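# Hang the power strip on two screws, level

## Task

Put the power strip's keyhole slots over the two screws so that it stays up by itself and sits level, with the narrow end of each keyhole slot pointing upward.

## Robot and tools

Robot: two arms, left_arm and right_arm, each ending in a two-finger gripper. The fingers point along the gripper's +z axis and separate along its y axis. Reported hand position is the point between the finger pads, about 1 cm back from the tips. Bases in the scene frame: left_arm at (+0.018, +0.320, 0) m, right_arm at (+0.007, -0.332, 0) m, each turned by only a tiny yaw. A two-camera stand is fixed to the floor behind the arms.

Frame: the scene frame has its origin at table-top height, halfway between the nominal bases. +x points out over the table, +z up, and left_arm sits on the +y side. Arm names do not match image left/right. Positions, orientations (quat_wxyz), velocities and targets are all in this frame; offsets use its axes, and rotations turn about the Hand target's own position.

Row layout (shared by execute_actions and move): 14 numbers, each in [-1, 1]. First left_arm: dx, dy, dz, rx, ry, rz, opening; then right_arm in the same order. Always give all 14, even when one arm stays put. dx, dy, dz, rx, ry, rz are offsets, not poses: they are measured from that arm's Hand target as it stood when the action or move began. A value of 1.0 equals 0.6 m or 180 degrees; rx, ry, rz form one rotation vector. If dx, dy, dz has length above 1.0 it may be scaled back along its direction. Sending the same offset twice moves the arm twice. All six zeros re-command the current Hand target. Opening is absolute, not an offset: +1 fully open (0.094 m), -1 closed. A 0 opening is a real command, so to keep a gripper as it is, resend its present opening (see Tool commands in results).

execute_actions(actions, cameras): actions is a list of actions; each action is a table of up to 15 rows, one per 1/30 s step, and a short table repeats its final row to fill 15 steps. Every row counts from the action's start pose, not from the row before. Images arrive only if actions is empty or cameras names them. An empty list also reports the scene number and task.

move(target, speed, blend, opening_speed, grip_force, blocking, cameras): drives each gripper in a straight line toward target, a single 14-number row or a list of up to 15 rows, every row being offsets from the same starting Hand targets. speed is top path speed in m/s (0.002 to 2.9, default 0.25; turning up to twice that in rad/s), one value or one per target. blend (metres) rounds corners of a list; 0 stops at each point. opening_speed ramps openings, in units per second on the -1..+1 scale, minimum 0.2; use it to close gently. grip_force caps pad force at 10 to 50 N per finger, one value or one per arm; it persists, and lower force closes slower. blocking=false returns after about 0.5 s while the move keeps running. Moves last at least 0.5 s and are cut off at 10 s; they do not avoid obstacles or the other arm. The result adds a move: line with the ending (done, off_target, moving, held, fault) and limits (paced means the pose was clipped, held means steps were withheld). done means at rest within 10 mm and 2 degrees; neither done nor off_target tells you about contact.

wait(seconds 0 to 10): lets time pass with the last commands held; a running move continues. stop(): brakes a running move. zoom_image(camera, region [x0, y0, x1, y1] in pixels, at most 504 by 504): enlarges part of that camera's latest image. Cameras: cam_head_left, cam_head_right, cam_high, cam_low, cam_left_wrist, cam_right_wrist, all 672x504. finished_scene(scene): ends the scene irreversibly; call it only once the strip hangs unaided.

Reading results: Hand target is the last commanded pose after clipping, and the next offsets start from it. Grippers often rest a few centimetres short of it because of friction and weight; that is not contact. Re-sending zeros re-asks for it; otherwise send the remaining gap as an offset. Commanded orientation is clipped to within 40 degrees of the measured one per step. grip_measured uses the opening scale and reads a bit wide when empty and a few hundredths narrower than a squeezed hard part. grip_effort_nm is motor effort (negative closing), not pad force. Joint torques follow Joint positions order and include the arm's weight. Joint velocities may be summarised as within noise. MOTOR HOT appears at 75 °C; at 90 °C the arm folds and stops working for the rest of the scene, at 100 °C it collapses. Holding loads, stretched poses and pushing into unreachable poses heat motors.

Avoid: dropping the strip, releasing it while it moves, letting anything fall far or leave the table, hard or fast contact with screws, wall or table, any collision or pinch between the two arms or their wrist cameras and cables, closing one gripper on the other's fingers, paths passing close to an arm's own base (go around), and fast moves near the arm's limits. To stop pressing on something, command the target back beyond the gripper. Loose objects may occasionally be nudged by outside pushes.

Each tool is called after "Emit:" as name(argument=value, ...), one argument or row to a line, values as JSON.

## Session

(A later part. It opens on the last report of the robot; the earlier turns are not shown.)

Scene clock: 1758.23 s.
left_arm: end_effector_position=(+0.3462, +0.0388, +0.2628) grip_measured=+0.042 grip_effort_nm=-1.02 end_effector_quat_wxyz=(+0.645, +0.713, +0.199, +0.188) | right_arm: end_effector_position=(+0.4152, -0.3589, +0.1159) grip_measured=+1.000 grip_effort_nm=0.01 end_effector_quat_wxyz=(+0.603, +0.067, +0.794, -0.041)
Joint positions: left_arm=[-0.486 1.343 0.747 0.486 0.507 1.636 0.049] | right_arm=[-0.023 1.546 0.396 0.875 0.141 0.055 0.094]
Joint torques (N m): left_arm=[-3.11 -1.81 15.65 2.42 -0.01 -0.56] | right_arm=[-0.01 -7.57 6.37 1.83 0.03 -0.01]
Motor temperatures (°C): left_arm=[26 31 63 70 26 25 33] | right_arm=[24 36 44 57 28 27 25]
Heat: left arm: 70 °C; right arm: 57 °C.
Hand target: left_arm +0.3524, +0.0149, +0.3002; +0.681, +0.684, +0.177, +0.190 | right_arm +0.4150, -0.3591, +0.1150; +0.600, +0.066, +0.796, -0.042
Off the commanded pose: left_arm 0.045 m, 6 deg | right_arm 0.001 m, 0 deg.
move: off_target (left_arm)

Emit:
move(
  target=[
    [-0.025,0.04,0,0,0,0,-0.1,0,0,0,0,0,0,1],
    [-0.023,0.0412,-0.0275,0,0,0,-0.1,0,0,0,0,0,0,1],
    [-0.023,0.0412,-0.0202,0,0,0,-0.1,0,0,0,0,0,0,1],
    [0.002,0.0012,-0.0202,0,0,0,-0.1,0,0,0,0,0,0,1],
  ],
  speed=0.1,
  cameras=["cam_head_left","cam_low"],
)

Emit:
zoom_image(
  camera="cam_head_left",
  region=[160, 50, 330, 200],
)

Scene clock: 1765.83 s.
left_arm: end_effector_position=(+0.3473, +0.0382, +0.2590) grip_measured=+0.042 grip_effort_nm=-1.02 end_effector_quat_wxyz=(+0.652, +0.707, +0.193, +0.194) | right_arm: end_effector_position=(+0.4152, -0.3589, +0.1159) grip_measured=+1.000 grip_effort_nm=0.01 end_effector_quat_wxyz=(+0.603, +0.067, +0.794, -0.041)
Joint positions: left_arm=[-0.486 1.362 0.721 0.554 0.507 1.636 0.049] | right_arm=[-0.023 1.546 0.396 0.875 0.141 0.055 0.094]
Joint torques (N m): left_arm=[-2.73 -1.31 15.32 2.36 -0.05 -0.51] | right_arm=[-0.05 -7.61 6.38 1.83 0.04 -0.02]
Motor temperatures (°C): left_arm=[26 31 66 71 26 25 33] | right_arm=[24 36 44 57 28 27 25]
Heat: left arm: 71 °C; right arm: 57 °C.
Hand target: left_arm +0.3537, +0.0157, +0.2879; +0.681, +0.684, +0.177, +0.190 | right_arm +0.4150, -0.3591, +0.1150; +0.600, +0.066, +0.796, -0.042
Off the commanded pose: left_arm 0.037 m, 5 deg | right_arm 0.001 m, 0 deg.
move: off_target (left_arm)
Images, in order (width x height): cam_head_left 672x504, cam_low 672x504.

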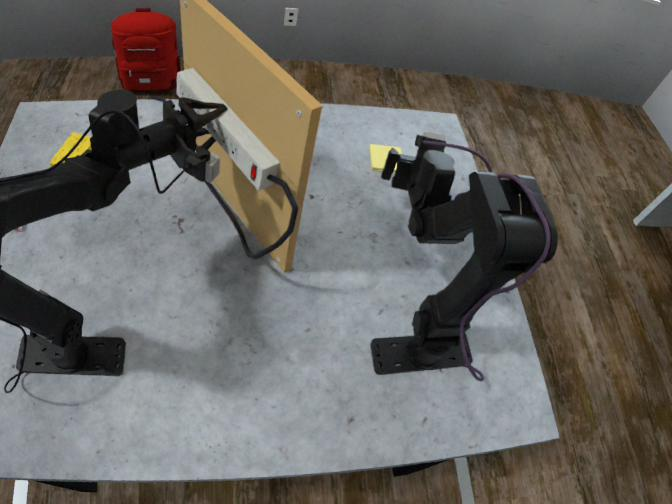

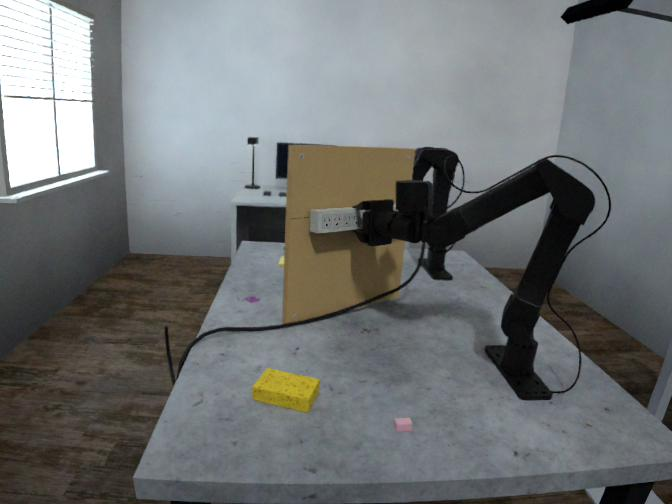

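Scaled by 2.965 from the camera's 672x504 image, which has a finer 960x720 frame.

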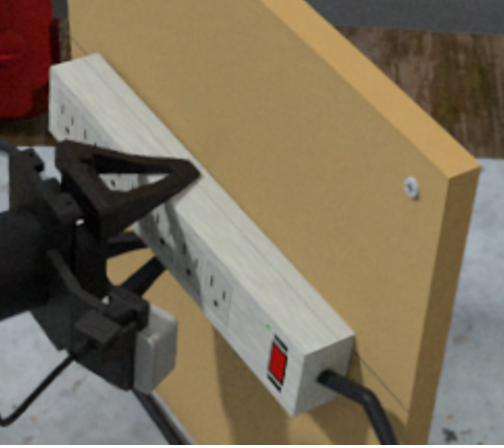

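Emit:
move(
  target=[
    [-0.0025,-0.002,-0.003,0,0,0,-0.1,0,0,0,0,0,0,1],
    [0.004,-0.0075,-0.004,0,0,0,-0.1,0,0,0,0,0,0,1],
  ],
  speed=0.05,
)

Emit:
move(
  target=[
    [-0.004,-0.0025,-0.005,0,0,0,-0.1,0,0,0,0,0,0,1],
  ],
  speed=0.05,
)

Emit:
move(
  target=[
    [0.0,0.0,-0.01,0,0,0,-0.1,0,0,0,0,0,0,1],
  ],
  speed=0.05,
)

Scene clock: 1771.40 s.
left_arm: end_effector_position=(+0.3477, +0.0380, +0.2590) grip_measured=+0.042 grip_effort_nm=-1.02 end_effector_quat_wxyz=(+0.652, +0.707, +0.193, +0.194) | right_arm: end_effector_position=(+0.4152, -0.3589, +0.1159) grip_measured=+1.000 grip_effort_nm=0.01 end_effector_quat_wxyz=(+0.603, +0.067, +0.794, -0.041)
Joint positions: left_arm=[-0.486 1.364 0.721 0.558 0.507 1.635 0.049] | right_arm=[-0.023 1.546 0.396 0.875 0.141 0.055 0.094]
Joint torques (N m): left_arm=[-3.55 -0.2 15.57 2.41 -0.06 -0.48] | right_arm=[-0.03 -7.58 6.38 1.84 0.04 -0.01]
Motor temperatures (°C): left_arm=[26 31 65 72 26 25 33] | right_arm=[24 36 44 57 28 27 25]
Heat: left arm: 72 °C; right arm: 57 °C.
Hand target: left_arm +0.3561, +0.0112, +0.2856; +0.681, +0.684, +0.177, +0.190 | right_arm +0.4150, -0.3591, +0.1150; +0.600, +0.066, +0.796, -0.042
Off the commanded pose: left_arm 0.039 m, 5 deg | right_arm 0.001 m, 0 deg.
move: off_target (left_arm)

Scene clock: 1772.10 s.
left_arm: end_effector_position=(+0.3477, +0.0380, +0.2591) grip_measured=+0.042 grip_effort_nm=-1.03 end_effector_quat_wxyz=(+0.652, +0.707, +0.193, +0.195) | right_arm: end_effector_position=(+0.4152, -0.3589, +0.1159) grip_measured=+1.000 grip_effort_nm=0.01 end_effector_quat_wxyz=(+0.603, +0.067, +0.794, -0.041)
Joint positions: left_arm=[-0.486 1.364 0.721 0.559 0.507 1.635 0.049] | right_arm=[-0.023 1.546 0.396 0.875 0.141 0.055 0.094]
Joint torques (N m): left_arm=[-4.08 -0.08 14.52 2.51 -0.22 -0.52] | right_arm=[-0.03 -7.62 6.38 1.83 0.03 -0.01]
Motor temperatures (°C): left_arm=[26 31 65 72 26 25 33] | right_arm=[24 36 44 57 28 27 25]
Heat: left arm: 72 °C; right arm: 57 °C.
Hand target: left_arm +0.3537, +0.0097, +0.2825; +0.681, +0.684, +0.177, +0.190 | right_arm +0.4150, -0.3591, +0.1150; +0.600, +0.066, +0.796, -0.042
Off the commanded pose: left_arm 0.037 m, 5 deg | right_arm 0.001 m, 0 deg.
move: off_target (left_arm)

Scene clock: 1772.80 s.
left_arm: end_effector_position=(+0.3479, +0.0376, +0.2589) grip_measured=+0.042 grip_effort_nm=-1.02 end_effector_quat_wxyz=(+0.653, +0.706, +0.192, +0.195) | right_arm: end_effector_position=(+0.4152, -0.3589, +0.1159) grip_measured=+1.000 grip_effort_nm=0.01 end_effector_quat_wxyz=(+0.603, +0.067, +0.794, -0.041)
Joint positions: left_arm=[-0.486 1.367 0.721 0.563 0.508 1.635 0.049] | right_arm=[-0.023 1.546 0.396 0.875 0.141 0.055 0.094]
Joint torques (N m): left_arm=[-4.05 0.31 13.23 2.71 -0.21 -0.52] | right_arm=[-0.02 -7.61 6.37 1.84 0.04 -0.01]
Motor temperatures (°C): left_arm=[26 31 65 72 26 25 33] | right_arm=[24 36 44 57 28 27 25]
Heat: left arm: 72 °C; right arm: 57 °C.
Hand target: left_arm +0.3537, +0.0097, +0.2764; +0.681, +0.684, +0.177, +0.190 | right_arm +0.4150, -0.3591, +0.1150; +0.600, +0.066, +0.796, -0.042
Off the commanded pose: left_arm 0.034 m, 4 deg | right_arm 0.001 m, 0 deg.
move: off_target (left_arm)

Emit:
move(
  target=[
    [-0.025,0.05,0,0,0,0,-0.1,0,0,0,0,0,0,1],
    [-0.021,0.0522,0.015,0,0,0,-0.1,0,0,0,0,0,0,1],
    [0.004,0.0122,0.015,0,0,0,-0.1,0,0,0,0,0,0,1],
  ],
  speed=0.1,
)

Emit:
move(
  target=[
    [-0.025,0.04,0,0,0,0,-0.1,0,0,0,0,0,0,1],
    [-0.029,0.0375,0.0045,0,0,0,-0.1,0,0,0,0,0,0,1],
    [-0.004,-0.0025,0.0045,0,0,0,-0.1,0,0,0,0,0,0,1],
  ],
  speed=0.1,
)

Scene clock: 1781.30 s.
left_arm: end_effector_position=(+0.3480, +0.0378, +0.2572) grip_measured=+0.042 grip_effort_nm=-1.02 end_effector_quat_wxyz=(+0.657, +0.705, +0.189, +0.189) | right_arm: end_effector_position=(+0.4152, -0.3589, +0.1159) grip_measured=+1.000 grip_effort_nm=0.01 end_effector_quat_wxyz=(+0.603, +0.067, +0.794, -0.041)
Joint positions: left_arm=[-0.478 1.377 0.715 0.586 0.529 1.628 0.049] | right_arm=[-0.023 1.546 0.396 0.875 0.141 0.055 0.094]
Joint torques (N m): left_arm=[-2.85 -1.92 15.72 2.15 -0.19 -0.48] | right_arm=[-0.02 -7.58 6.39 1.83 0.03 -0.02]
Motor temperatures (°C): left_arm=[27 30 63 71 26 25 33] | right_arm=[24 36 44 57 28 27 25]
Heat: left arm: 71 °C; right arm: 57 °C.
Hand target: left_arm +0.3561, +0.0170, +0.2857; +0.681, +0.684, +0.177, +0.190 | right_arm +0.4150, -0.3591, +0.1150; +0.600, +0.066, +0.796, -0.042
Off the commanded pose: left_arm 0.036 m, 4 deg | right_arm 0.001 m, 0 deg.
move: off_target (left_arm)

Scene clock: 1782.93 s.
left_arm: end_effector_position=(+0.3477, +0.0357, +0.2576) grip_measured=+0.042 grip_effort_nm=-1.02 end_effector_quat_wxyz=(+0.653, +0.707, +0.193, +0.190) | right_arm: end_effector_position=(+0.4152, -0.3589, +0.1159) grip_measured=+1.000 grip_effort_nm=0.01 end_effector_quat_wxyz=(+0.603, +0.067, +0.794, -0.041)
Joint positions: left_arm=[-0.49 1.373 0.725 0.561 0.509 1.629 0.049] | right_arm=[-0.023 1.546 0.396 0.875 0.141 0.055 0.094]
Joint torques (N m): left_arm=[-2.69 -2.1 14.9 2.3 -0.06 -0.4] | right_arm=[-0.01 -7.6 6.35 1.83 0.04 -0.02]
Motor temperatures (°C): left_arm=[27 30 63 71 26 25 33] | right_arm=[24 36 44 57 28 27 25]
Heat: left arm: 71 °C; right arm: 57 °C.
Hand target: left_arm +0.3536, +0.0154, +0.2882; +0.681, +0.684, +0.177, +0.190 | right_arm +0.4150, -0.3591, +0.1150; +0.600, +0.066, +0.796, -0.042
Off the commanded pose: left_arm 0.037 m, 5 deg | right_arm 0.001 m, 0 deg.
move: off_target (left_arm)

Emit:
zoom_image(
  camera="cam_head_left",
  region=[160, 50, 330, 200],
)

Emit:
move(
  target=[
    [-0.004,0.006,-0.03,0,0,0,-0.1,0,0,0,0,0,0,1],
  ],
  speed=0.04,
)

Emit:
move(
  target=[
    [-0.003,0.005,-0.03,0,0,0,-0.1,0,0,0,0,0,0,1],
  ],
  speed=0.04,
  cameras=["cam_head_left","cam_low"],
)

Emit:
zoom_image(
  camera="cam_head_left",
  region=[160, 50, 330, 200],
)

Scaled by 2.965 from the camera's 672x504 image, which has a finer 960x720 frame.
This view is cut from an older image: the scene may have changed since it was taken.

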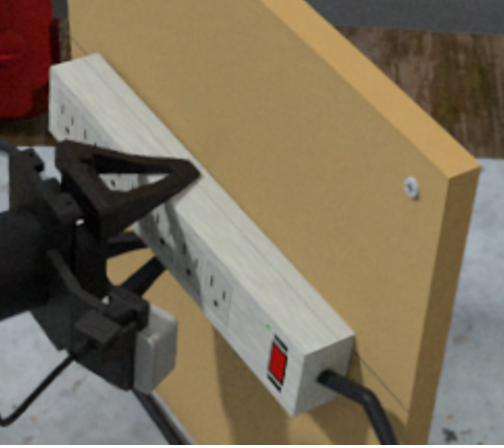

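Scene clock: 1788.97 s.
left_arm: end_effector_position=(+0.3483, +0.0352, +0.2576) grip_measured=+0.042 grip_effort_nm=-1.02 end_effector_quat_wxyz=(+0.661, +0.700, +0.189, +0.191) | right_arm: end_effector_position=(+0.4152, -0.3589, +0.1159) grip_measured=+1.000 grip_effort_nm=0.01 end_effector_quat_wxyz=(+0.603, +0.067, +0.794, -0.041)
Joint positions: left_arm=[-0.487 1.388 0.71 0.618 0.518 1.619 0.049] | right_arm=[-0.023 1.546 0.396 0.875 0.141 0.055 0.094]
Joint torques (N m): left_arm=[-2.37 -1.42 10.88 2.43 -0.07 -0.28] | right_arm=[-0.02 -7.6 6.41 1.84 0.04 -0.01]
Motor temperatures (°C): left_arm=[27 30 65 70 26 25 33] | right_arm=[24 36 44 57 28 27 25]
Heat: left arm: 70 °C; right arm: 57 °C.
Hand target: left_arm +0.3513, +0.0191, +0.2702; +0.681, +0.684, +0.177, +0.190 | right_arm +0.4150, -0.3591, +0.1150; +0.600, +0.066, +0.796, -0.042
Off the commanded pose: left_arm 0.021 m, 3 deg | right_arm 0.001 m, 0 deg.
move: off_target (left_arm)

Scene clock: 1789.97 s.
left_arm: end_effector_position=(+0.3490, +0.0344, +0.2557) grip_measured=+0.042 grip_effort_nm=-1.02 end_effector_quat_wxyz=(+0.680, +0.682, +0.181, +0.198) | right_arm: end_effector_position=(+0.4152, -0.3589, +0.1159) grip_measured=+1.000 grip_effort_nm=0.02 end_effector_quat_wxyz=(+0.603, +0.067, +0.794, -0.041)
Joint positions: left_arm=[-0.487 1.427 0.668 0.764 0.52 1.592 0.049] | right_arm=[-0.023 1.546 0.396 0.875 0.141 0.055 0.094]
Joint torques (N m): left_arm=[-2 -2.17 9.47 1.9 -0.11 -0.04] | right_arm=[-0.05 -7.58 6.38 1.82 0.03 -0.01]
Motor temperatures (°C): left_arm=[27 30 65 70 26 25 33] | right_arm=[24 36 44 57 28 27 25]
Heat: left arm: 70 °C; right arm: 57 °C.
Hand target: left_arm +0.3495, +0.0220, +0.2522; +0.681, +0.684, +0.177, +0.190 | right_arm +0.4150, -0.3591, +0.1150; +0.600, +0.066, +0.796, -0.042
Off the commanded pose: left_arm 0.013 m, 1 deg | right_arm 0.001 m, 0 deg.
move: off_target (left_arm)
Images, in order (width x height): cam_head_left 672x504, cam_low 672x504.

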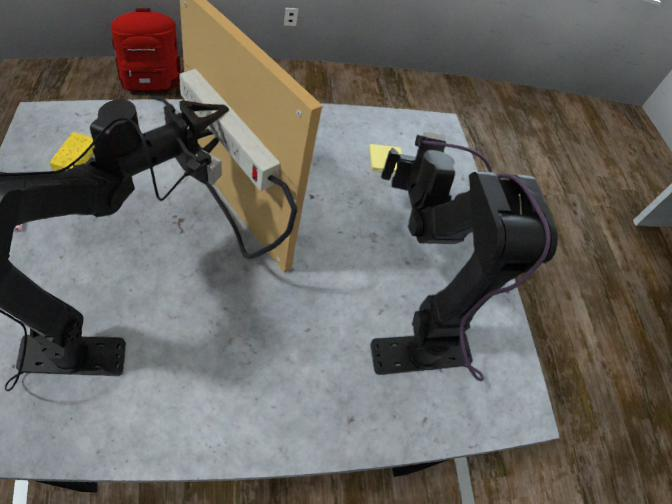

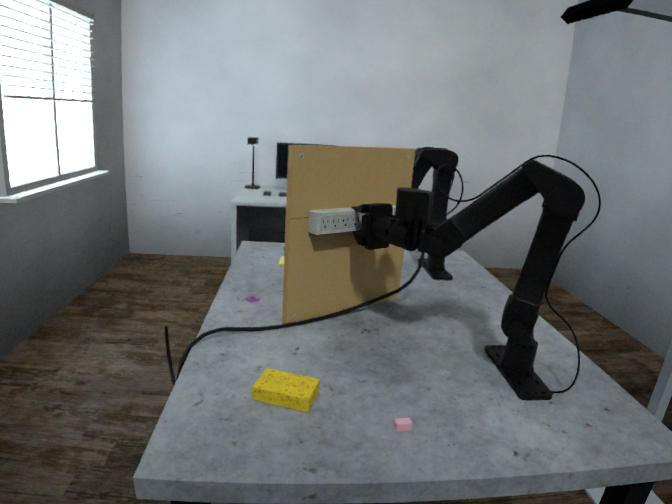

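Scaled by 2.965 from the camera's 672x504 image, which has a finer 960x720 frame.

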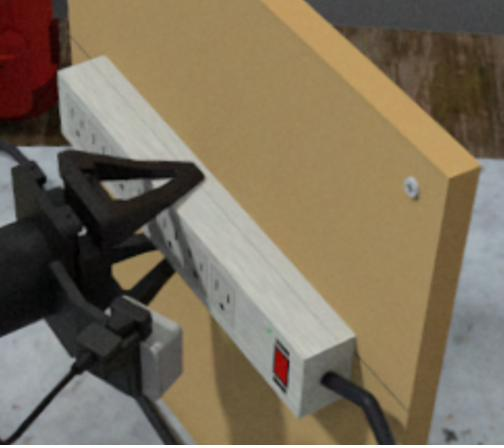

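Emit:
move(
  target=[
    [-0.005,0.008,-0.025,0,0,0,-0.1,0,0,0,0,0,0,1],
  ],
  speed=0.04,
)

Emit:
move(
  target=[
    [-0.008,0.012,0,0,0,0,-0.1,0,0,0,0,0,0,1],
  ],
  speed=0.04,
)

Scene clock: 1793.30 s.
left_arm: end_effector_position=(+0.3485, +0.0350, +0.2501) grip_measured=+0.042 grip_effort_nm=-1.02 end_effector_quat_wxyz=(+0.686, +0.675, +0.171, +0.210) | right_arm: end_effector_position=(+0.4152, -0.3589, +0.1159) grip_measured=+1.000 grip_effort_nm=0.01 end_effector_quat_wxyz=(+0.603, +0.067, +0.794, -0.041)
Joint positions: left_arm=[-0.487 1.455 0.634 0.854 0.518 1.603 0.049] | right_arm=[-0.023 1.546 0.396 0.875 0.141 0.055 0.094]
Joint torques (N m): left_arm=[-1.46 -2.65 7.17 1.68 0.05 -0.14] | right_arm=[-0.03 -7.62 6.39 1.83 0.03 -0.02]
Motor temperatures (°C): left_arm=[27 30 64 69 26 25 33] | right_arm=[24 36 44 57 28 27 25]
Heat: left arm: 69 °C; right arm: 57 °C.
Hand target: left_arm +0.3465, +0.0269, +0.2372; +0.681, +0.684, +0.177, +0.190 | right_arm +0.4150, -0.3591, +0.1150; +0.600, +0.066, +0.796, -0.042
Off the commanded pose: left_arm 0.015 m, 3 deg | right_arm 0.001 m, 0 deg.
move: off_target (left_arm)

Scene clock: 1794.03 s.
left_arm: end_effector_position=(+0.3483, +0.0354, +0.2440) grip_measured=+0.042 grip_effort_nm=-1.02 end_effector_quat_wxyz=(+0.682, +0.679, +0.174, +0.208) | right_arm: end_effector_position=(+0.4152, -0.3589, +0.1159) grip_measured=+1.000 grip_effort_nm=0.01 end_effector_quat_wxyz=(+0.603, +0.067, +0.794, -0.041)
Joint positions: left_arm=[-0.487 1.461 0.626 0.854 0.517 1.607 0.049] | right_arm=[-0.023 1.546 0.396 0.875 0.141 0.055 0.094]
Joint torques (N m): left_arm=[-0.23 -5.63 5.71 1.74 0.22 -0.15] | right_arm=[-0.05 -7.61 6.43 1.84 0.03 -0.01]
Motor temperatures (°C): left_arm=[27 30 64 69 26 25 33] | right_arm=[24 36 44 57 28 27 25]
Heat: left arm: 69 °C; right arm: 57 °C.
Hand target: left_arm +0.3417, +0.0341, +0.2372; +0.681, +0.684, +0.177, +0.190 | right_arm +0.4150, -0.3591, +0.1150; +0.600, +0.066, +0.796, -0.042
Off the commanded pose: left_arm 0.010 m, 2 deg | right_arm 0.001 m, 0 deg.
move: done

Emit:
move(
  target=[
    [-0.008,0.012,-0.02,0,0,0,-0.1,0,0,0,0,0,0,1],
  ],
  speed=0.04,
  cameras=["cam_head_left","cam_low"],
)

Emit:
zoom_image(
  camera="cam_head_left",
  region=[160, 50, 330, 200],
)

Emit:
zoom_image(
  camera="cam_low",
  region=[280, 190, 420, 270],
)

Scene clock: 1799.17 s.
left_arm: end_effector_position=(+0.3491, +0.0381, +0.2434) grip_measured=+0.042 grip_effort_nm=-1.02 end_effector_quat_wxyz=(+0.687, +0.670, +0.178, +0.216) | right_arm: end_effector_position=(+0.4152, -0.3589, +0.1159) grip_measured=+1.000 grip_effort_nm=0.01 end_effector_quat_wxyz=(+0.603, +0.067, +0.794, -0.041)
Joint positions: left_arm=[-0.487 1.47 0.604 0.911 0.499 1.595 0.049] | right_arm=[-0.023 1.546 0.396 0.875 0.141 0.055 0.094]
Joint torques (N m): left_arm=[0.79 -5.52 2.71 1.72 0.55 -0.03] | right_arm=[-0.06 -7.58 6.38 1.85 0.03 -0.01]
Motor temperatures (°C): left_arm=[26 30 61 67 26 24 33] | right_arm=[24 36 44 57 28 27 25]
Heat: left arm: 67 °C; right arm: 57 °C.
Hand target: left_arm +0.3369, +0.0412, +0.2253; +0.681, +0.684, +0.177, +0.190 | right_arm +0.4150, -0.3591, +0.1150; +0.600, +0.066, +0.796, -0.042
Off the commanded pose: left_arm 0.022 m, 3 deg | right_arm 0.001 m, 0 deg.
move: off_target (left_arm)
Images, in order (width x height): cam_head_left 672x504, cam_low 672x504.

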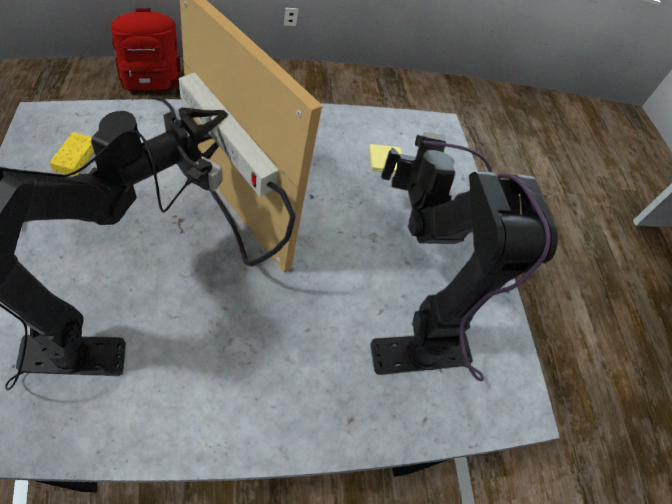

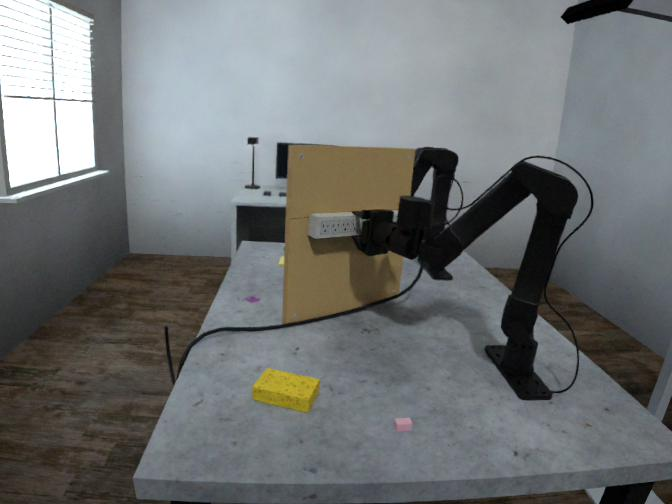

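Scaled by 2.965 from the camera's 672x504 image, which has a finer 960x720 frame.

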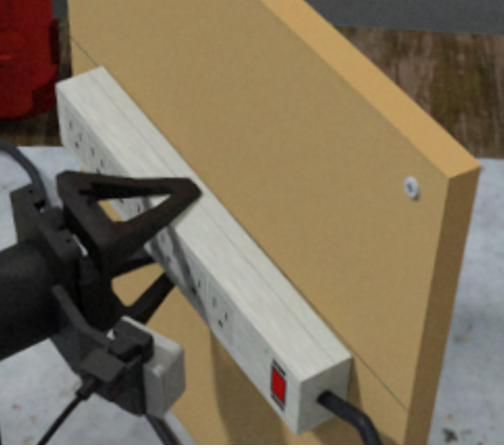

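Scaled by 3.600 from the camera's 672x504 image, which has a finer 960x720 frame.

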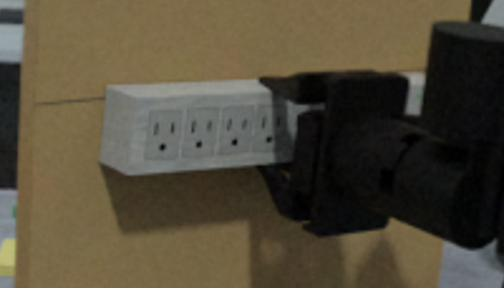

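Emit:
move(
  target=[
    [0.01,-0.012,0.02,0,0,0,-0.1,0,0,0,0,0,0,1],
    [0.01,-0.012,0.02,0,0,0,0.35,0,0,0,0,0,0,1],
  ],
  speed=0.04,
  opening_speed=0.5,
  cameras=["cam_head_left","cam_low"],
)

Emit:
zoom_image(
  camera="cam_head_left",
  region=[160, 50, 330, 200],
)

Scene clock: 1804.90 s.
left_arm: end_effector_position=(+0.3469, +0.0359, +0.2368) grip_measured=+0.349 grip_effort_nm=0.08 end_effector_quat_wxyz=(+0.681, +0.680, +0.179, +0.202) | right_arm: end_effector_position=(+0.4152, -0.3589, +0.1159) grip_measured=+1.000 grip_effort_nm=0.01 end_effector_quat_wxyz=(+0.603, +0.067, +0.794, -0.041)
Joint positions: left_arm=[-0.487 1.47 0.608 0.874 0.518 1.595 0.063] | right_arm=[-0.023 1.546 0.396 0.875 0.141 0.055 0.094]
Joint torques (N m): left_arm=[-0.31 -5.71 7.38 1.53 0.23 -0.01] | right_arm=[-0.03 -7.61 6.41 1.83 0.03 -0.02]
Motor temperatures (°C): left_arm=[26 31 59 67 26 24 33] | right_arm=[24 36 44 57 28 27 25]
Heat: left arm: 67 °C; right arm: 57 °C.
Hand target: left_arm +0.3429, +0.0340, +0.2373; +0.681, +0.684, +0.177, +0.190 | right_arm +0.4150, -0.3591, +0.1150; +0.600, +0.066, +0.796, -0.042
Off the commanded pose: left_arm 0.004 m, 1 deg | right_arm 0.001 m, 0 deg.
move: done; target 2's new opening was sent with left_arm's hand 0.009 m and 3 deg from that target
Images, in order (width x height): cam_head_left 672x504, cam_low 672x504.

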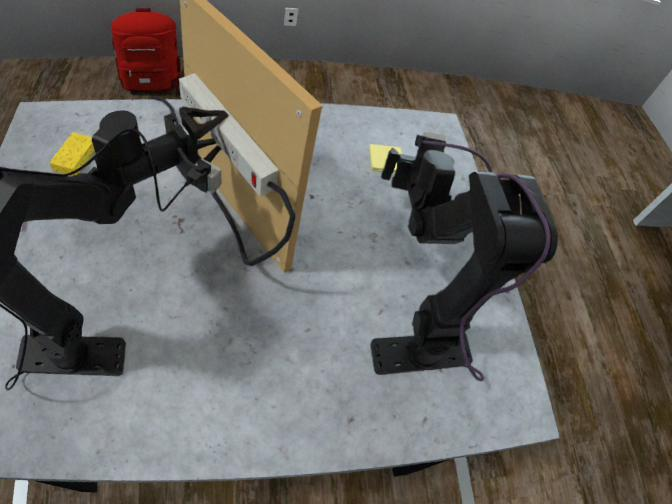

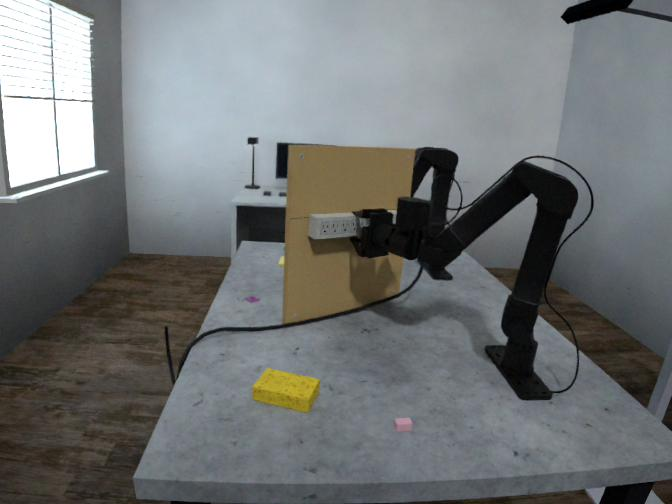

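Scaled by 2.965 from the camera's 672x504 image, which has a finer 960x720 frame.

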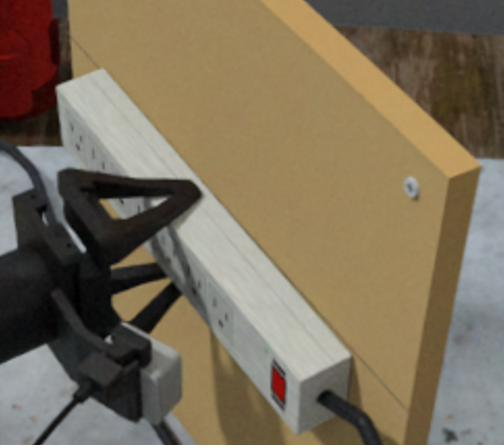

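Emit:
move(
  target=[
    [0,0,0.01,0,0,0,0.8,0,0,0,0,0,0,1],
    [0,0,0.018,0,0,0,0.8,0,0,0,0,0,0,1],
    [-0.12,0.19,0.02,0,0,0,0.8,0,0,0,0,0,0,1],
  ],
  speed=0.06,
  opening_speed=0.8,
  cameras=["cam_head_left","cam_low","cam_left_wrist"],
)

Emit:
zoom_image(
  camera="cam_low",
  region=[270, 180, 430, 280],
)

Scene clock: 1816.23 s.
left_arm: end_effector_position=(+0.2741, +0.1467, +0.2539) grip_measured=+0.799 grip_effort_nm=0.08 end_effector_quat_wxyz=(+0.682, +0.682, +0.171, +0.199) | right_arm: end_effector_position=(+0.4152, -0.3589, +0.1159) grip_measured=+1.000 grip_effort_nm=0.01 end_effector_quat_wxyz=(+0.603, +0.067, +0.794, -0.041)
Joint positions: left_arm=[-0.092 0.893 0.357 0.553 0.929 1.595 0.085] | right_arm=[-0.023 1.546 0.396 0.875 0.141 0.055 0.094]
Joint torques (N m): left_arm=[0.68 -1.81 6.8 1.47 0.14 -0.07] | right_arm=[-0.03 -7.58 6.38 1.84 0.02 -0.01]
Motor temperatures (°C): left_arm=[26 31 58 64 26 24 32] | right_arm=[24 36 44 57 28 27 25]
Heat: left arm: 64 °C; right arm: 57 °C.
Hand target: left_arm +0.2709, +0.1480, +0.2492; +0.681, +0.684, +0.177, +0.190 | right_arm +0.4150, -0.3591, +0.1150; +0.600, +0.066, +0.796, -0.042
Off the commanded pose: left_arm 0.006 m, 1 deg | right_arm 0.001 m, 0 deg.
move: done
Images, in order (width x height): cam_head_left 672x504, cam_low 672x504, cam_left_wrist 672x504.

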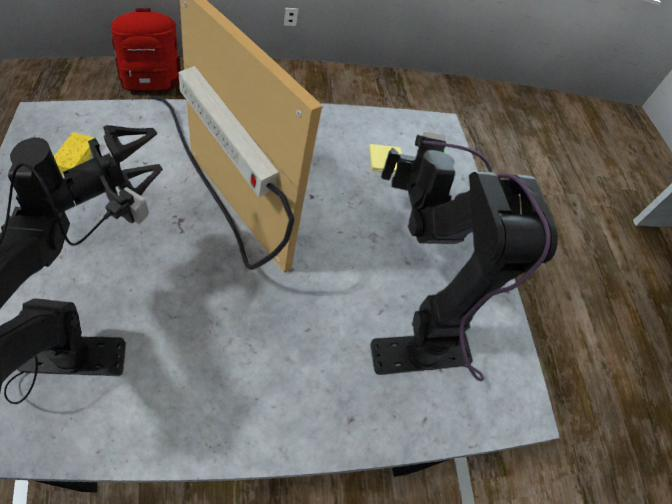

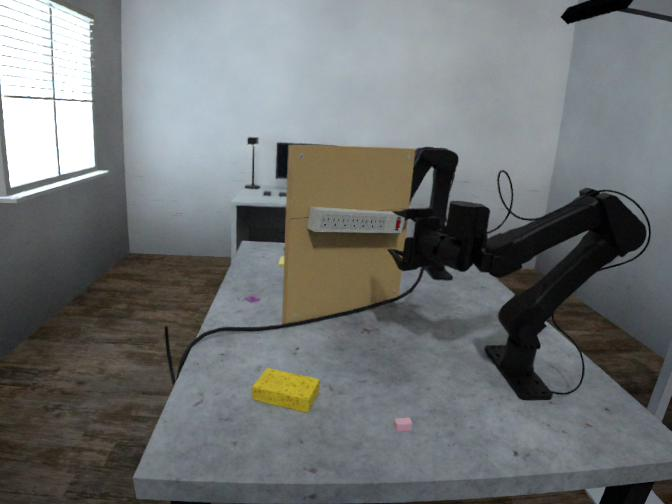

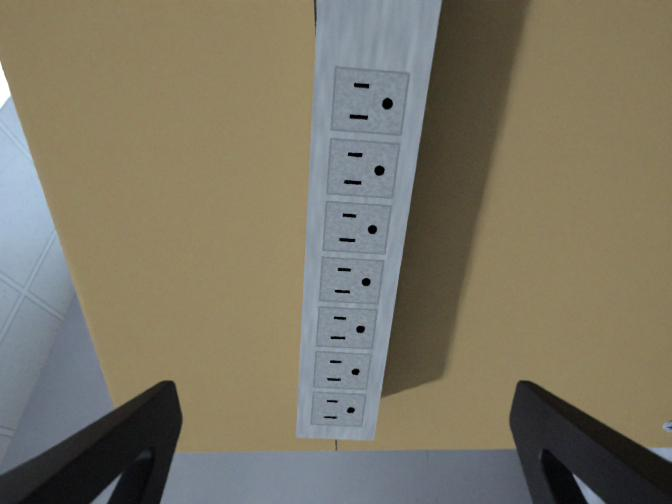

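Scaled by 3.150 from the camera's 672x504 image, which has a finer 960x720 frame.

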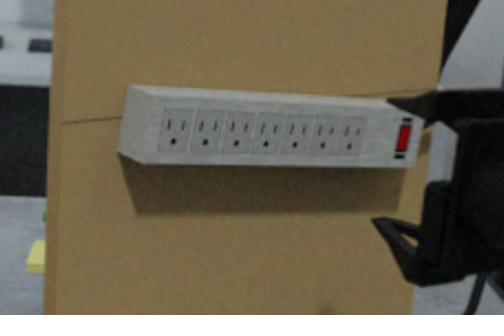

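Emit:
zoom_image(
  camera="cam_head_left",
  region=[160, 50, 330, 200],
)

Emit:
zoom_image(
  camera="cam_low",
  region=[300, 195, 360, 240],
)

Scaled by 2.965 from the camera's 672x504 image, which has a finer 960x720 frame.

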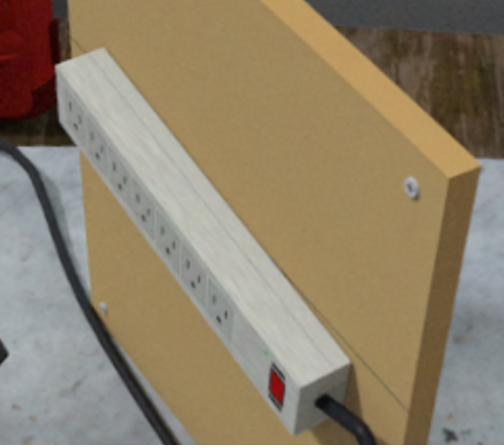

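Scaled by 8.400 from the camera's 672x504 image, which has a finer 960x720 frame.

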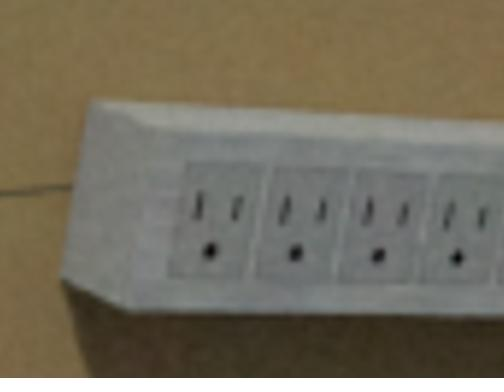

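Emit:
move(
  target=[
    [0.127,0.0795,0.12,0,0,0,-1,0,0,0,0,0,0,1],
    [0.239,-0.1,0.12,0,0,0,-1,0,0,0,0,0,0,1],
  ],
  speed=0.15,
  cameras=["cam_head_left","cam_low"],
)

Scene clock: 1840.23 s.
left_arm: end_effector_position=(+0.4106, +0.0904, +0.3093) grip_measured=-0.988 grip_effort_nm=-0.63 end_effector_quat_wxyz=(+0.676, +0.690, +0.187, +0.181) | right_arm: end_effector_position=(+0.4152, -0.3589, +0.1159) grip_measured=+1.000 grip_effort_nm=0.01 end_effector_quat_wxyz=(+0.603, +0.067, +0.794, -0.041)
Joint positions: left_arm=[-0.222 1.485 0.978 0.477 0.803 1.59 0.001] | right_arm=[-0.023 1.546 0.396 0.875 0.141 0.055 0.094]
Joint torques (N m): left_arm=[-0.34 -5.31 11.1 1.74 0 0] | right_arm=[-0.02 -7.64 6.38 1.83 0.04 -0.01]
Motor temperatures (°C): left_arm=[26 30 55 62 26 24 31] | right_arm=[24 36 44 57 28 27 25]
Heat: left arm: 62 °C; right arm: 57 °C.
Hand target: left_arm +0.4143, +0.0881, +0.3214; +0.681, +0.684, +0.177, +0.190 | right_arm +0.4150, -0.3591, +0.1150; +0.600, +0.066, +0.796, -0.042
Off the commanded pose: left_arm 0.013 m, 2 deg | right_arm 0.001 m, 0 deg.
move: off_target (left_arm)
Images, in order (width x height): cam_head_left 672x504, cam_low 672x504.

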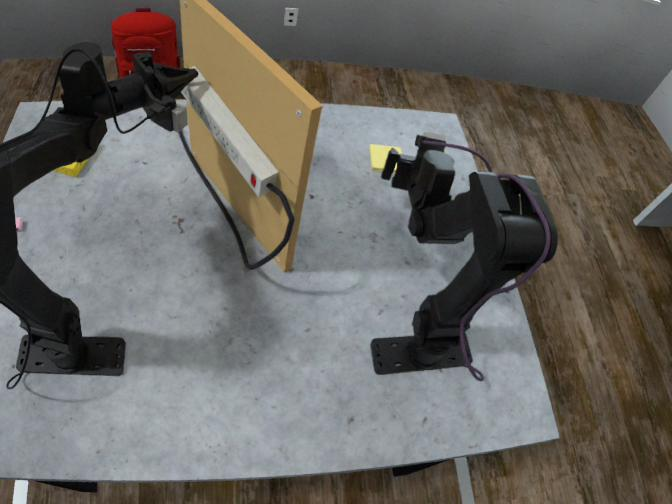

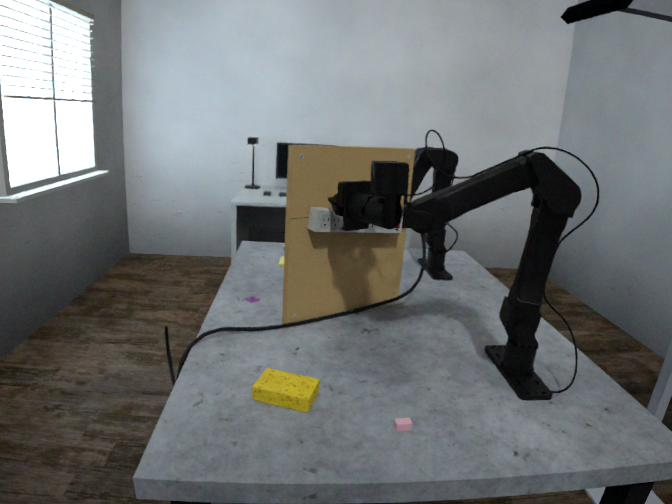

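Emit:
move(
  target=[
    [0,0,-0.055,0,0,0,-1,0,0,0,0,0,0,1],
  ],
  speed=0.04,
)

Emit:
move(
  target=[
    [0,0,-0.025,0,0,0,-1,0,0,0,0,0,0,1],
  ],
  speed=0.04,
  cameras=["cam_head_left"],
)

Emit:
zoom_image(
  camera="cam_head_left",
  region=[160, 50, 330, 200],
)

Scene clock: 1846.73 s.
left_arm: end_effector_position=(+0.4143, +0.0895, +0.2951) grip_measured=-0.988 grip_effort_nm=-0.62 end_effector_quat_wxyz=(+0.683, +0.683, +0.174, +0.194) | right_arm: end_effector_position=(+0.4152, -0.3589, +0.1159) grip_measured=+1.000 grip_effort_nm=0.01 end_effector_quat_wxyz=(+0.603, +0.067, +0.794, -0.041)
Joint positions: left_arm=[-0.222 1.527 0.924 0.614 0.802 1.591 0.001] | right_arm=[-0.023 1.546 0.396 0.875 0.141 0.055 0.094]
Joint torques (N m): left_arm=[-0.08 -5.38 6.67 1.73 0.03 0.01] | right_arm=[-0.05 -7.64 6.38 1.83 0.03 -0.01]
Motor temperatures (°C): left_arm=[26 30 57 62 26 24 31] | right_arm=[24 36 44 57 28 27 25]
Heat: left arm: 62 °C; right arm: 57 °C.
Hand target: left_arm +0.4142, +0.0881, +0.2883; +0.681, +0.684, +0.177, +0.190 | right_arm +0.4150, -0.3591, +0.1150; +0.600, +0.066, +0.796, -0.042
Off the commanded pose: left_arm 0.007 m, 1 deg | right_arm 0.001 m, 0 deg.
move: done

Scene clock: 1847.63 s.
left_arm: end_effector_position=(+0.4144, +0.0896, +0.2822) grip_measured=-0.988 grip_effort_nm=-0.62 end_effector_quat_wxyz=(+0.684, +0.681, +0.172, +0.197) | right_arm: end_effector_position=(+0.4152, -0.3589, +0.1159) grip_measured=+1.000 grip_effort_nm=0.01 end_effector_quat_wxyz=(+0.603, +0.067, +0.794, -0.041)
Joint positions: left_arm=[-0.222 1.55 0.885 0.682 0.802 1.591 0.001] | right_arm=[-0.023 1.546 0.396 0.875 0.141 0.055 0.094]
Joint torques (N m): left_arm=[-0.08 -5.27 6.48 1.74 -0.02 -0.02] | right_arm=[0.01 -7.6 6.38 1.84 0.03 -0.01]
Motor temperatures (°C): left_arm=[26 30 57 62 26 24 31] | right_arm=[24 36 44 57 28 27 25]
Heat: left arm: 62 °C; right arm: 57 °C.
Hand target: left_arm +0.4143, +0.0881, +0.2733; +0.681, +0.684, +0.177, +0.190 | right_arm +0.4150, -0.3591, +0.1150; +0.600, +0.066, +0.796, -0.042
Off the commanded pose: left_arm 0.009 m, 1 deg | right_arm 0.001 m, 0 deg.
move: done
Images, in order (width x height): cam_head_left 672x504.

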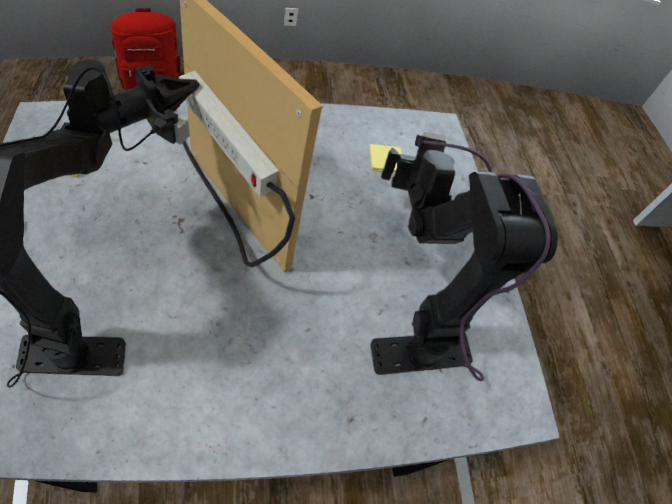

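Scaled by 2.965 from the camera's 672x504 image, which has a finer 960x720 frame.

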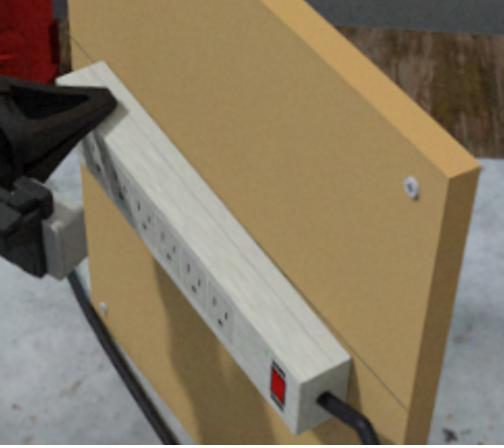

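Emit:
move(
  target=[
    [0,0,-0.015,0,0,0,-1,0,0,0,0,0,0,1],
  ],
  speed=0.03,
)

Emit:
move(
  target=[
    [0,0,-0.015,0,0,0,-1,0,0,0,0,0,0,1],
  ],
  speed=0.03,
  cameras=["cam_head_left","cam_low"],
)

Emit:
zoom_image(
  camera="cam_head_left",
  region=[160, 50, 330, 200],
)

Scene clock: 1852.70 s.
left_arm: end_effector_position=(+0.4145, +0.0896, +0.2749) grip_measured=-0.988 grip_effort_nm=-0.63 end_effector_quat_wxyz=(+0.685, +0.680, +0.170, +0.199) | right_arm: end_effector_position=(+0.4152, -0.3589, +0.1159) grip_measured=+1.000 grip_effort_nm=0.01 end_effector_quat_wxyz=(+0.603, +0.067, +0.794, -0.041)
Joint positions: left_arm=[-0.222 1.565 0.863 0.726 0.801 1.591 0.001] | right_arm=[-0.023 1.546 0.396 0.875 0.141 0.055 0.094]
Joint torques (N m): left_arm=[-0.2 -5.41 6.32 1.71 -0.03 0.02] | right_arm=[-0.03 -7.61 6.38 1.84 0.04 -0.01]
Motor temperatures (°C): left_arm=[26 30 56 62 26 24 31] | right_arm=[24 36 44 57 28 27 25]
Heat: left arm: 62 °C; right arm: 57 °C.
Hand target: left_arm +0.4143, +0.0881, +0.2644; +0.681, +0.684, +0.177, +0.190 | right_arm +0.4150, -0.3591, +0.1150; +0.600, +0.066, +0.796, -0.042
Off the commanded pose: left_arm 0.011 m, 1 deg | right_arm 0.001 m, 0 deg.
move: off_target (left_arm)

Scene clock: 1853.60 s.
left_arm: end_effector_position=(+0.4142, +0.0897, +0.2709) grip_measured=-0.988 grip_effort_nm=-0.63 end_effector_quat_wxyz=(+0.688, +0.677, +0.164, +0.205) | right_arm: end_effector_position=(+0.4152, -0.3589, +0.1159) grip_measured=+1.000 grip_effort_nm=0.01 end_effector_quat_wxyz=(+0.603, +0.067, +0.794, -0.041)
Joint positions: left_arm=[-0.222 1.58 0.844 0.78 0.801 1.591 0.001] | right_arm=[-0.023 1.546 0.396 0.875 0.141 0.055 0.094]
Joint torques (N m): left_arm=[-0.24 -5 5.93 1.55 -0.05 0.06] | right_arm=[-0.05 -7.6 6.37 1.83 0.03 -0.01]
Motor temperatures (°C): left_arm=[26 30 55 62 26 24 31] | right_arm=[24 36 44 57 28 27 25]
Heat: left arm: 62 °C; right arm: 57 °C.
Hand target: left_arm +0.4143, +0.0881, +0.2553; +0.681, +0.684, +0.177, +0.190 | right_arm +0.4150, -0.3591, +0.1150; +0.600, +0.066, +0.796, -0.042
Off the commanded pose: left_arm 0.016 m, 2 deg | right_arm 0.001 m, 0 deg.
move: off_target (left_arm)
Images, in order (width x height): cam_head_left 672x504, cam_low 672x504.

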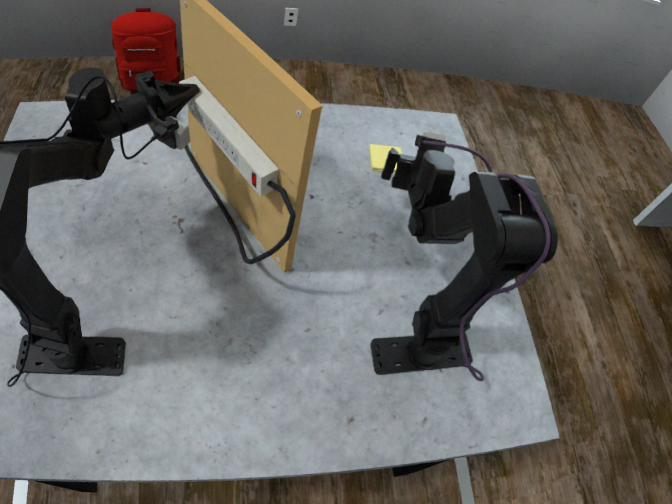

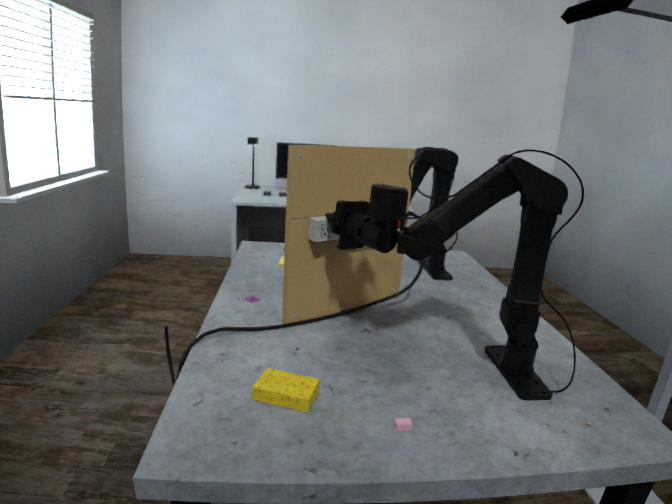

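Scaled by 2.965 from the camera's 672x504 image, which has a finer 960x720 frame.

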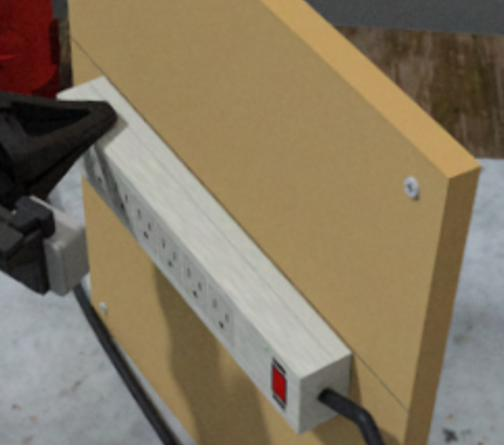

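Emit:
move(
  target=[
    [0,0,0.07,0,0,0,-1,0,0,0,0,0,0,1],
    [-0.12,0.19,0.08,0,0,0,-1,0,0,0,0,0,0,1],
  ],
  speed=0.1,
  cameras=["cam_head_left","cam_low"],
)

Emit:
zoom_image(
  camera="cam_low",
  region=[270, 180, 430, 280],
)

Emit:
zoom_image(
  camera="cam_head_left",
  region=[160, 50, 330, 200],
)

Scene clock: 1861.53 s.
left_arm: end_effector_position=(+0.3479, +0.2015, +0.3058) grip_measured=-0.988 grip_effort_nm=-0.63 end_effector_quat_wxyz=(+0.681, +0.683, +0.172, +0.199) | right_arm: end_effector_position=(+0.4152, -0.3589, +0.1159) grip_measured=+1.000 grip_effort_nm=0.01 end_effector_quat_wxyz=(+0.603, +0.067, +0.794, -0.041)
Joint positions: left_arm=[0.17 1.21 0.72 0.509 1.189 1.591 0.001] | right_arm=[-0.023 1.546 0.396 0.875 0.141 0.055 0.094]
Joint torques (N m): left_arm=[0.5 -4.6 6.65 1.25 0.21 -0.09] | right_arm=[-0.05 -7.61 6.38 1.84 0.02 -0.01]
Motor temperatures (°C): left_arm=[26 31 55 61 26 24 31] | right_arm=[24 36 44 57 28 27 25]
Heat: left arm: 61 °C; right arm: 57 °C.
Hand target: left_arm +0.3423, +0.2021, +0.3032; +0.681, +0.684, +0.177, +0.190 | right_arm +0.4150, -0.3591, +0.1150; +0.600, +0.066, +0.796, -0.042
Off the commanded pose: left_arm 0.006 m, 1 deg | right_arm 0.001 m, 0 deg.
move: done
Images, in order (width x height): cam_head_left 672x504, cam_low 672x504.

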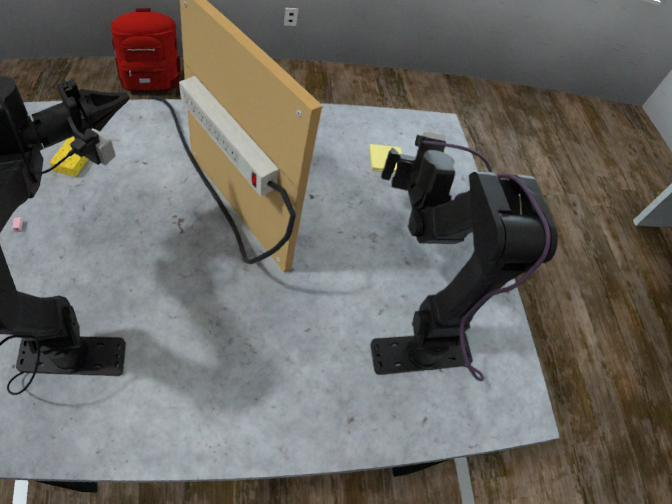

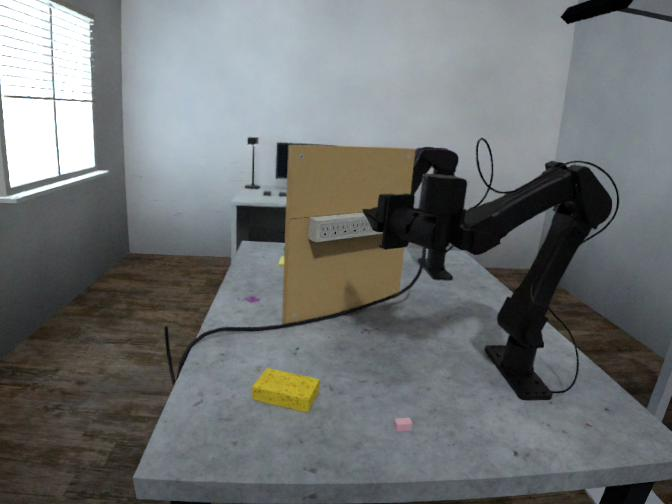

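Scaled by 3.150 from the camera's 672x504 image, which has a finer 960x720 frame.

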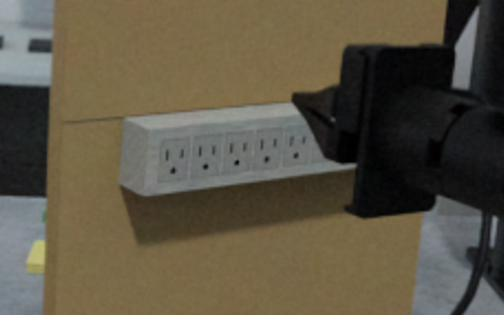

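Scaled by 2.965 from the camera's 672x504 image, which has a finer 960x720 frame.

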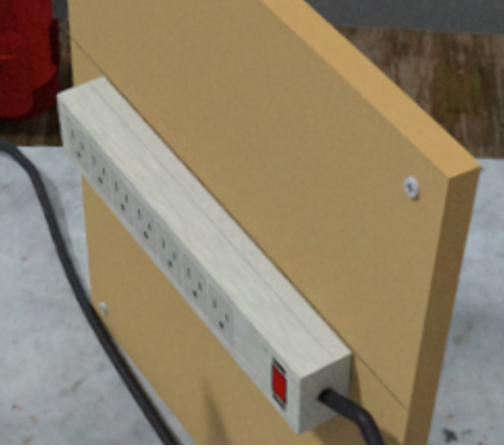

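Emit:
move(
  target=[
    [-0.226,-0.141,0.01,0,0,0,-1,0,0,0,0,0,0,1],
    [-0.116,-0.318,0.01,0,0,0,-1,0,0,0,0,0,0,1],
    [-0.116,-0.318,-0.035,0,0,0,-1,0,0,0,0,0,0,1],
  ],
  speed=[0.15,0.12,0.04],
)

Emit:
move(
  target=[
    [0,0,-0.02,0,0,0,-1,0,0,0,0,0,0,1],
  ],
  speed=0.03,
  cameras=["cam_head_left"],
)

Emit:
zoom_image(
  camera="cam_head_left",
  region=[160, 50, 330, 200],
)

Scene clock: 1875.60 s.
left_arm: end_effector_position=(+0.2748, +0.0128, +0.2850) grip_measured=-0.988 grip_effort_nm=-0.62 end_effector_quat_wxyz=(+0.680, +0.685, +0.178, +0.192) | right_arm: end_effector_position=(+0.4152, -0.3589, +0.1159) grip_measured=+1.000 grip_effort_nm=0.01 end_effector_quat_wxyz=(+0.603, +0.067, +0.794, -0.041)
Joint positions: left_arm=[-0.725 1.155 0.613 0.541 0.296 1.592 0.001] | right_arm=[-0.023 1.546 0.396 0.875 0.141 0.055 0.094]
Joint torques (N m): left_arm=[-0.51 -2.77 7.27 1.91 -0.02 0.02] | right_arm=[-0.02 -7.6 6.39 1.84 0.04 -0.01]
Motor temperatures (°C): left_arm=[26 30 55 60 26 24 31] | right_arm=[24 36 44 57 28 27 25]
Heat: left arm: 60 °C; right arm: 57 °C.
Hand target: left_arm +0.2727, +0.0113, +0.2821; +0.681, +0.684, +0.177, +0.190 | right_arm +0.4150, -0.3591, +0.1150; +0.600, +0.066, +0.796, -0.042
Off the commanded pose: left_arm 0.004 m, 0 deg | right_arm 0.001 m, 0 deg.
move: done

Scene clock: 1876.67 s.
left_arm: end_effector_position=(+0.2749, +0.0128, +0.2739) grip_measured=-0.988 grip_effort_nm=-0.62 end_effector_quat_wxyz=(+0.681, +0.684, +0.178, +0.193) | right_arm: end_effector_position=(+0.4152, -0.3589, +0.1159) grip_measured=+1.000 grip_effort_nm=0.01 end_effector_quat_wxyz=(+0.603, +0.067, +0.794, -0.041)
Joint positions: left_arm=[-0.725 1.174 0.575 0.601 0.296 1.592 0.001] | right_arm=[-0.023 1.546 0.396 0.875 0.141 0.055 0.094]
Joint torques (N m): left_arm=[-0.58 -2.91 6.91 1.93 -0.05 0] | right_arm=[-0.08 -7.57 6.42 1.84 0.04 -0.01]
Motor temperatures (°C): left_arm=[26 30 55 60 26 24 31] | right_arm=[24 36 44 57 28 27 25]
Heat: left arm: 60 °C; right arm: 57 °C.
Hand target: left_arm +0.2727, +0.0113, +0.2704; +0.681, +0.684, +0.177, +0.190 | right_arm +0.4150, -0.3591, +0.1150; +0.600, +0.066, +0.796, -0.042
Off the commanded pose: left_arm 0.005 m, 0 deg | right_arm 0.001 m, 0 deg.
move: done
Images, in order (width x height): cam_head_left 672x504.

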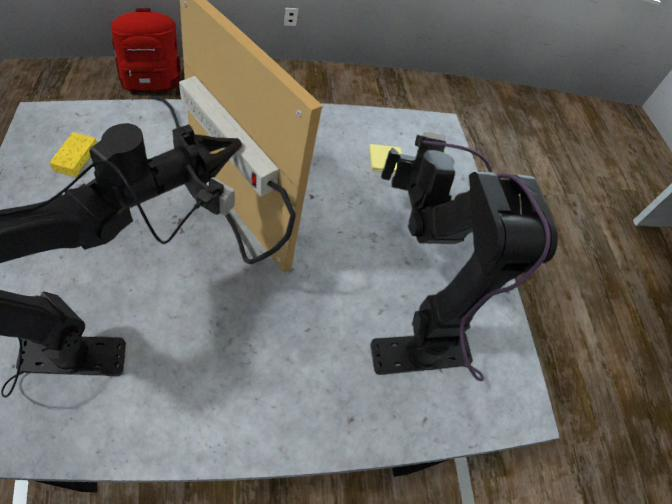

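Scaled by 2.965 from the camera's 672x504 image, which has a finer 960x720 frame.

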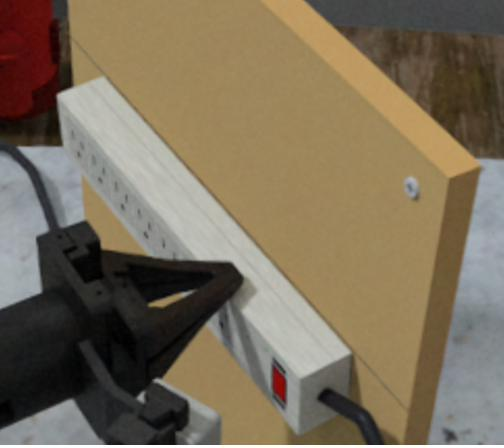

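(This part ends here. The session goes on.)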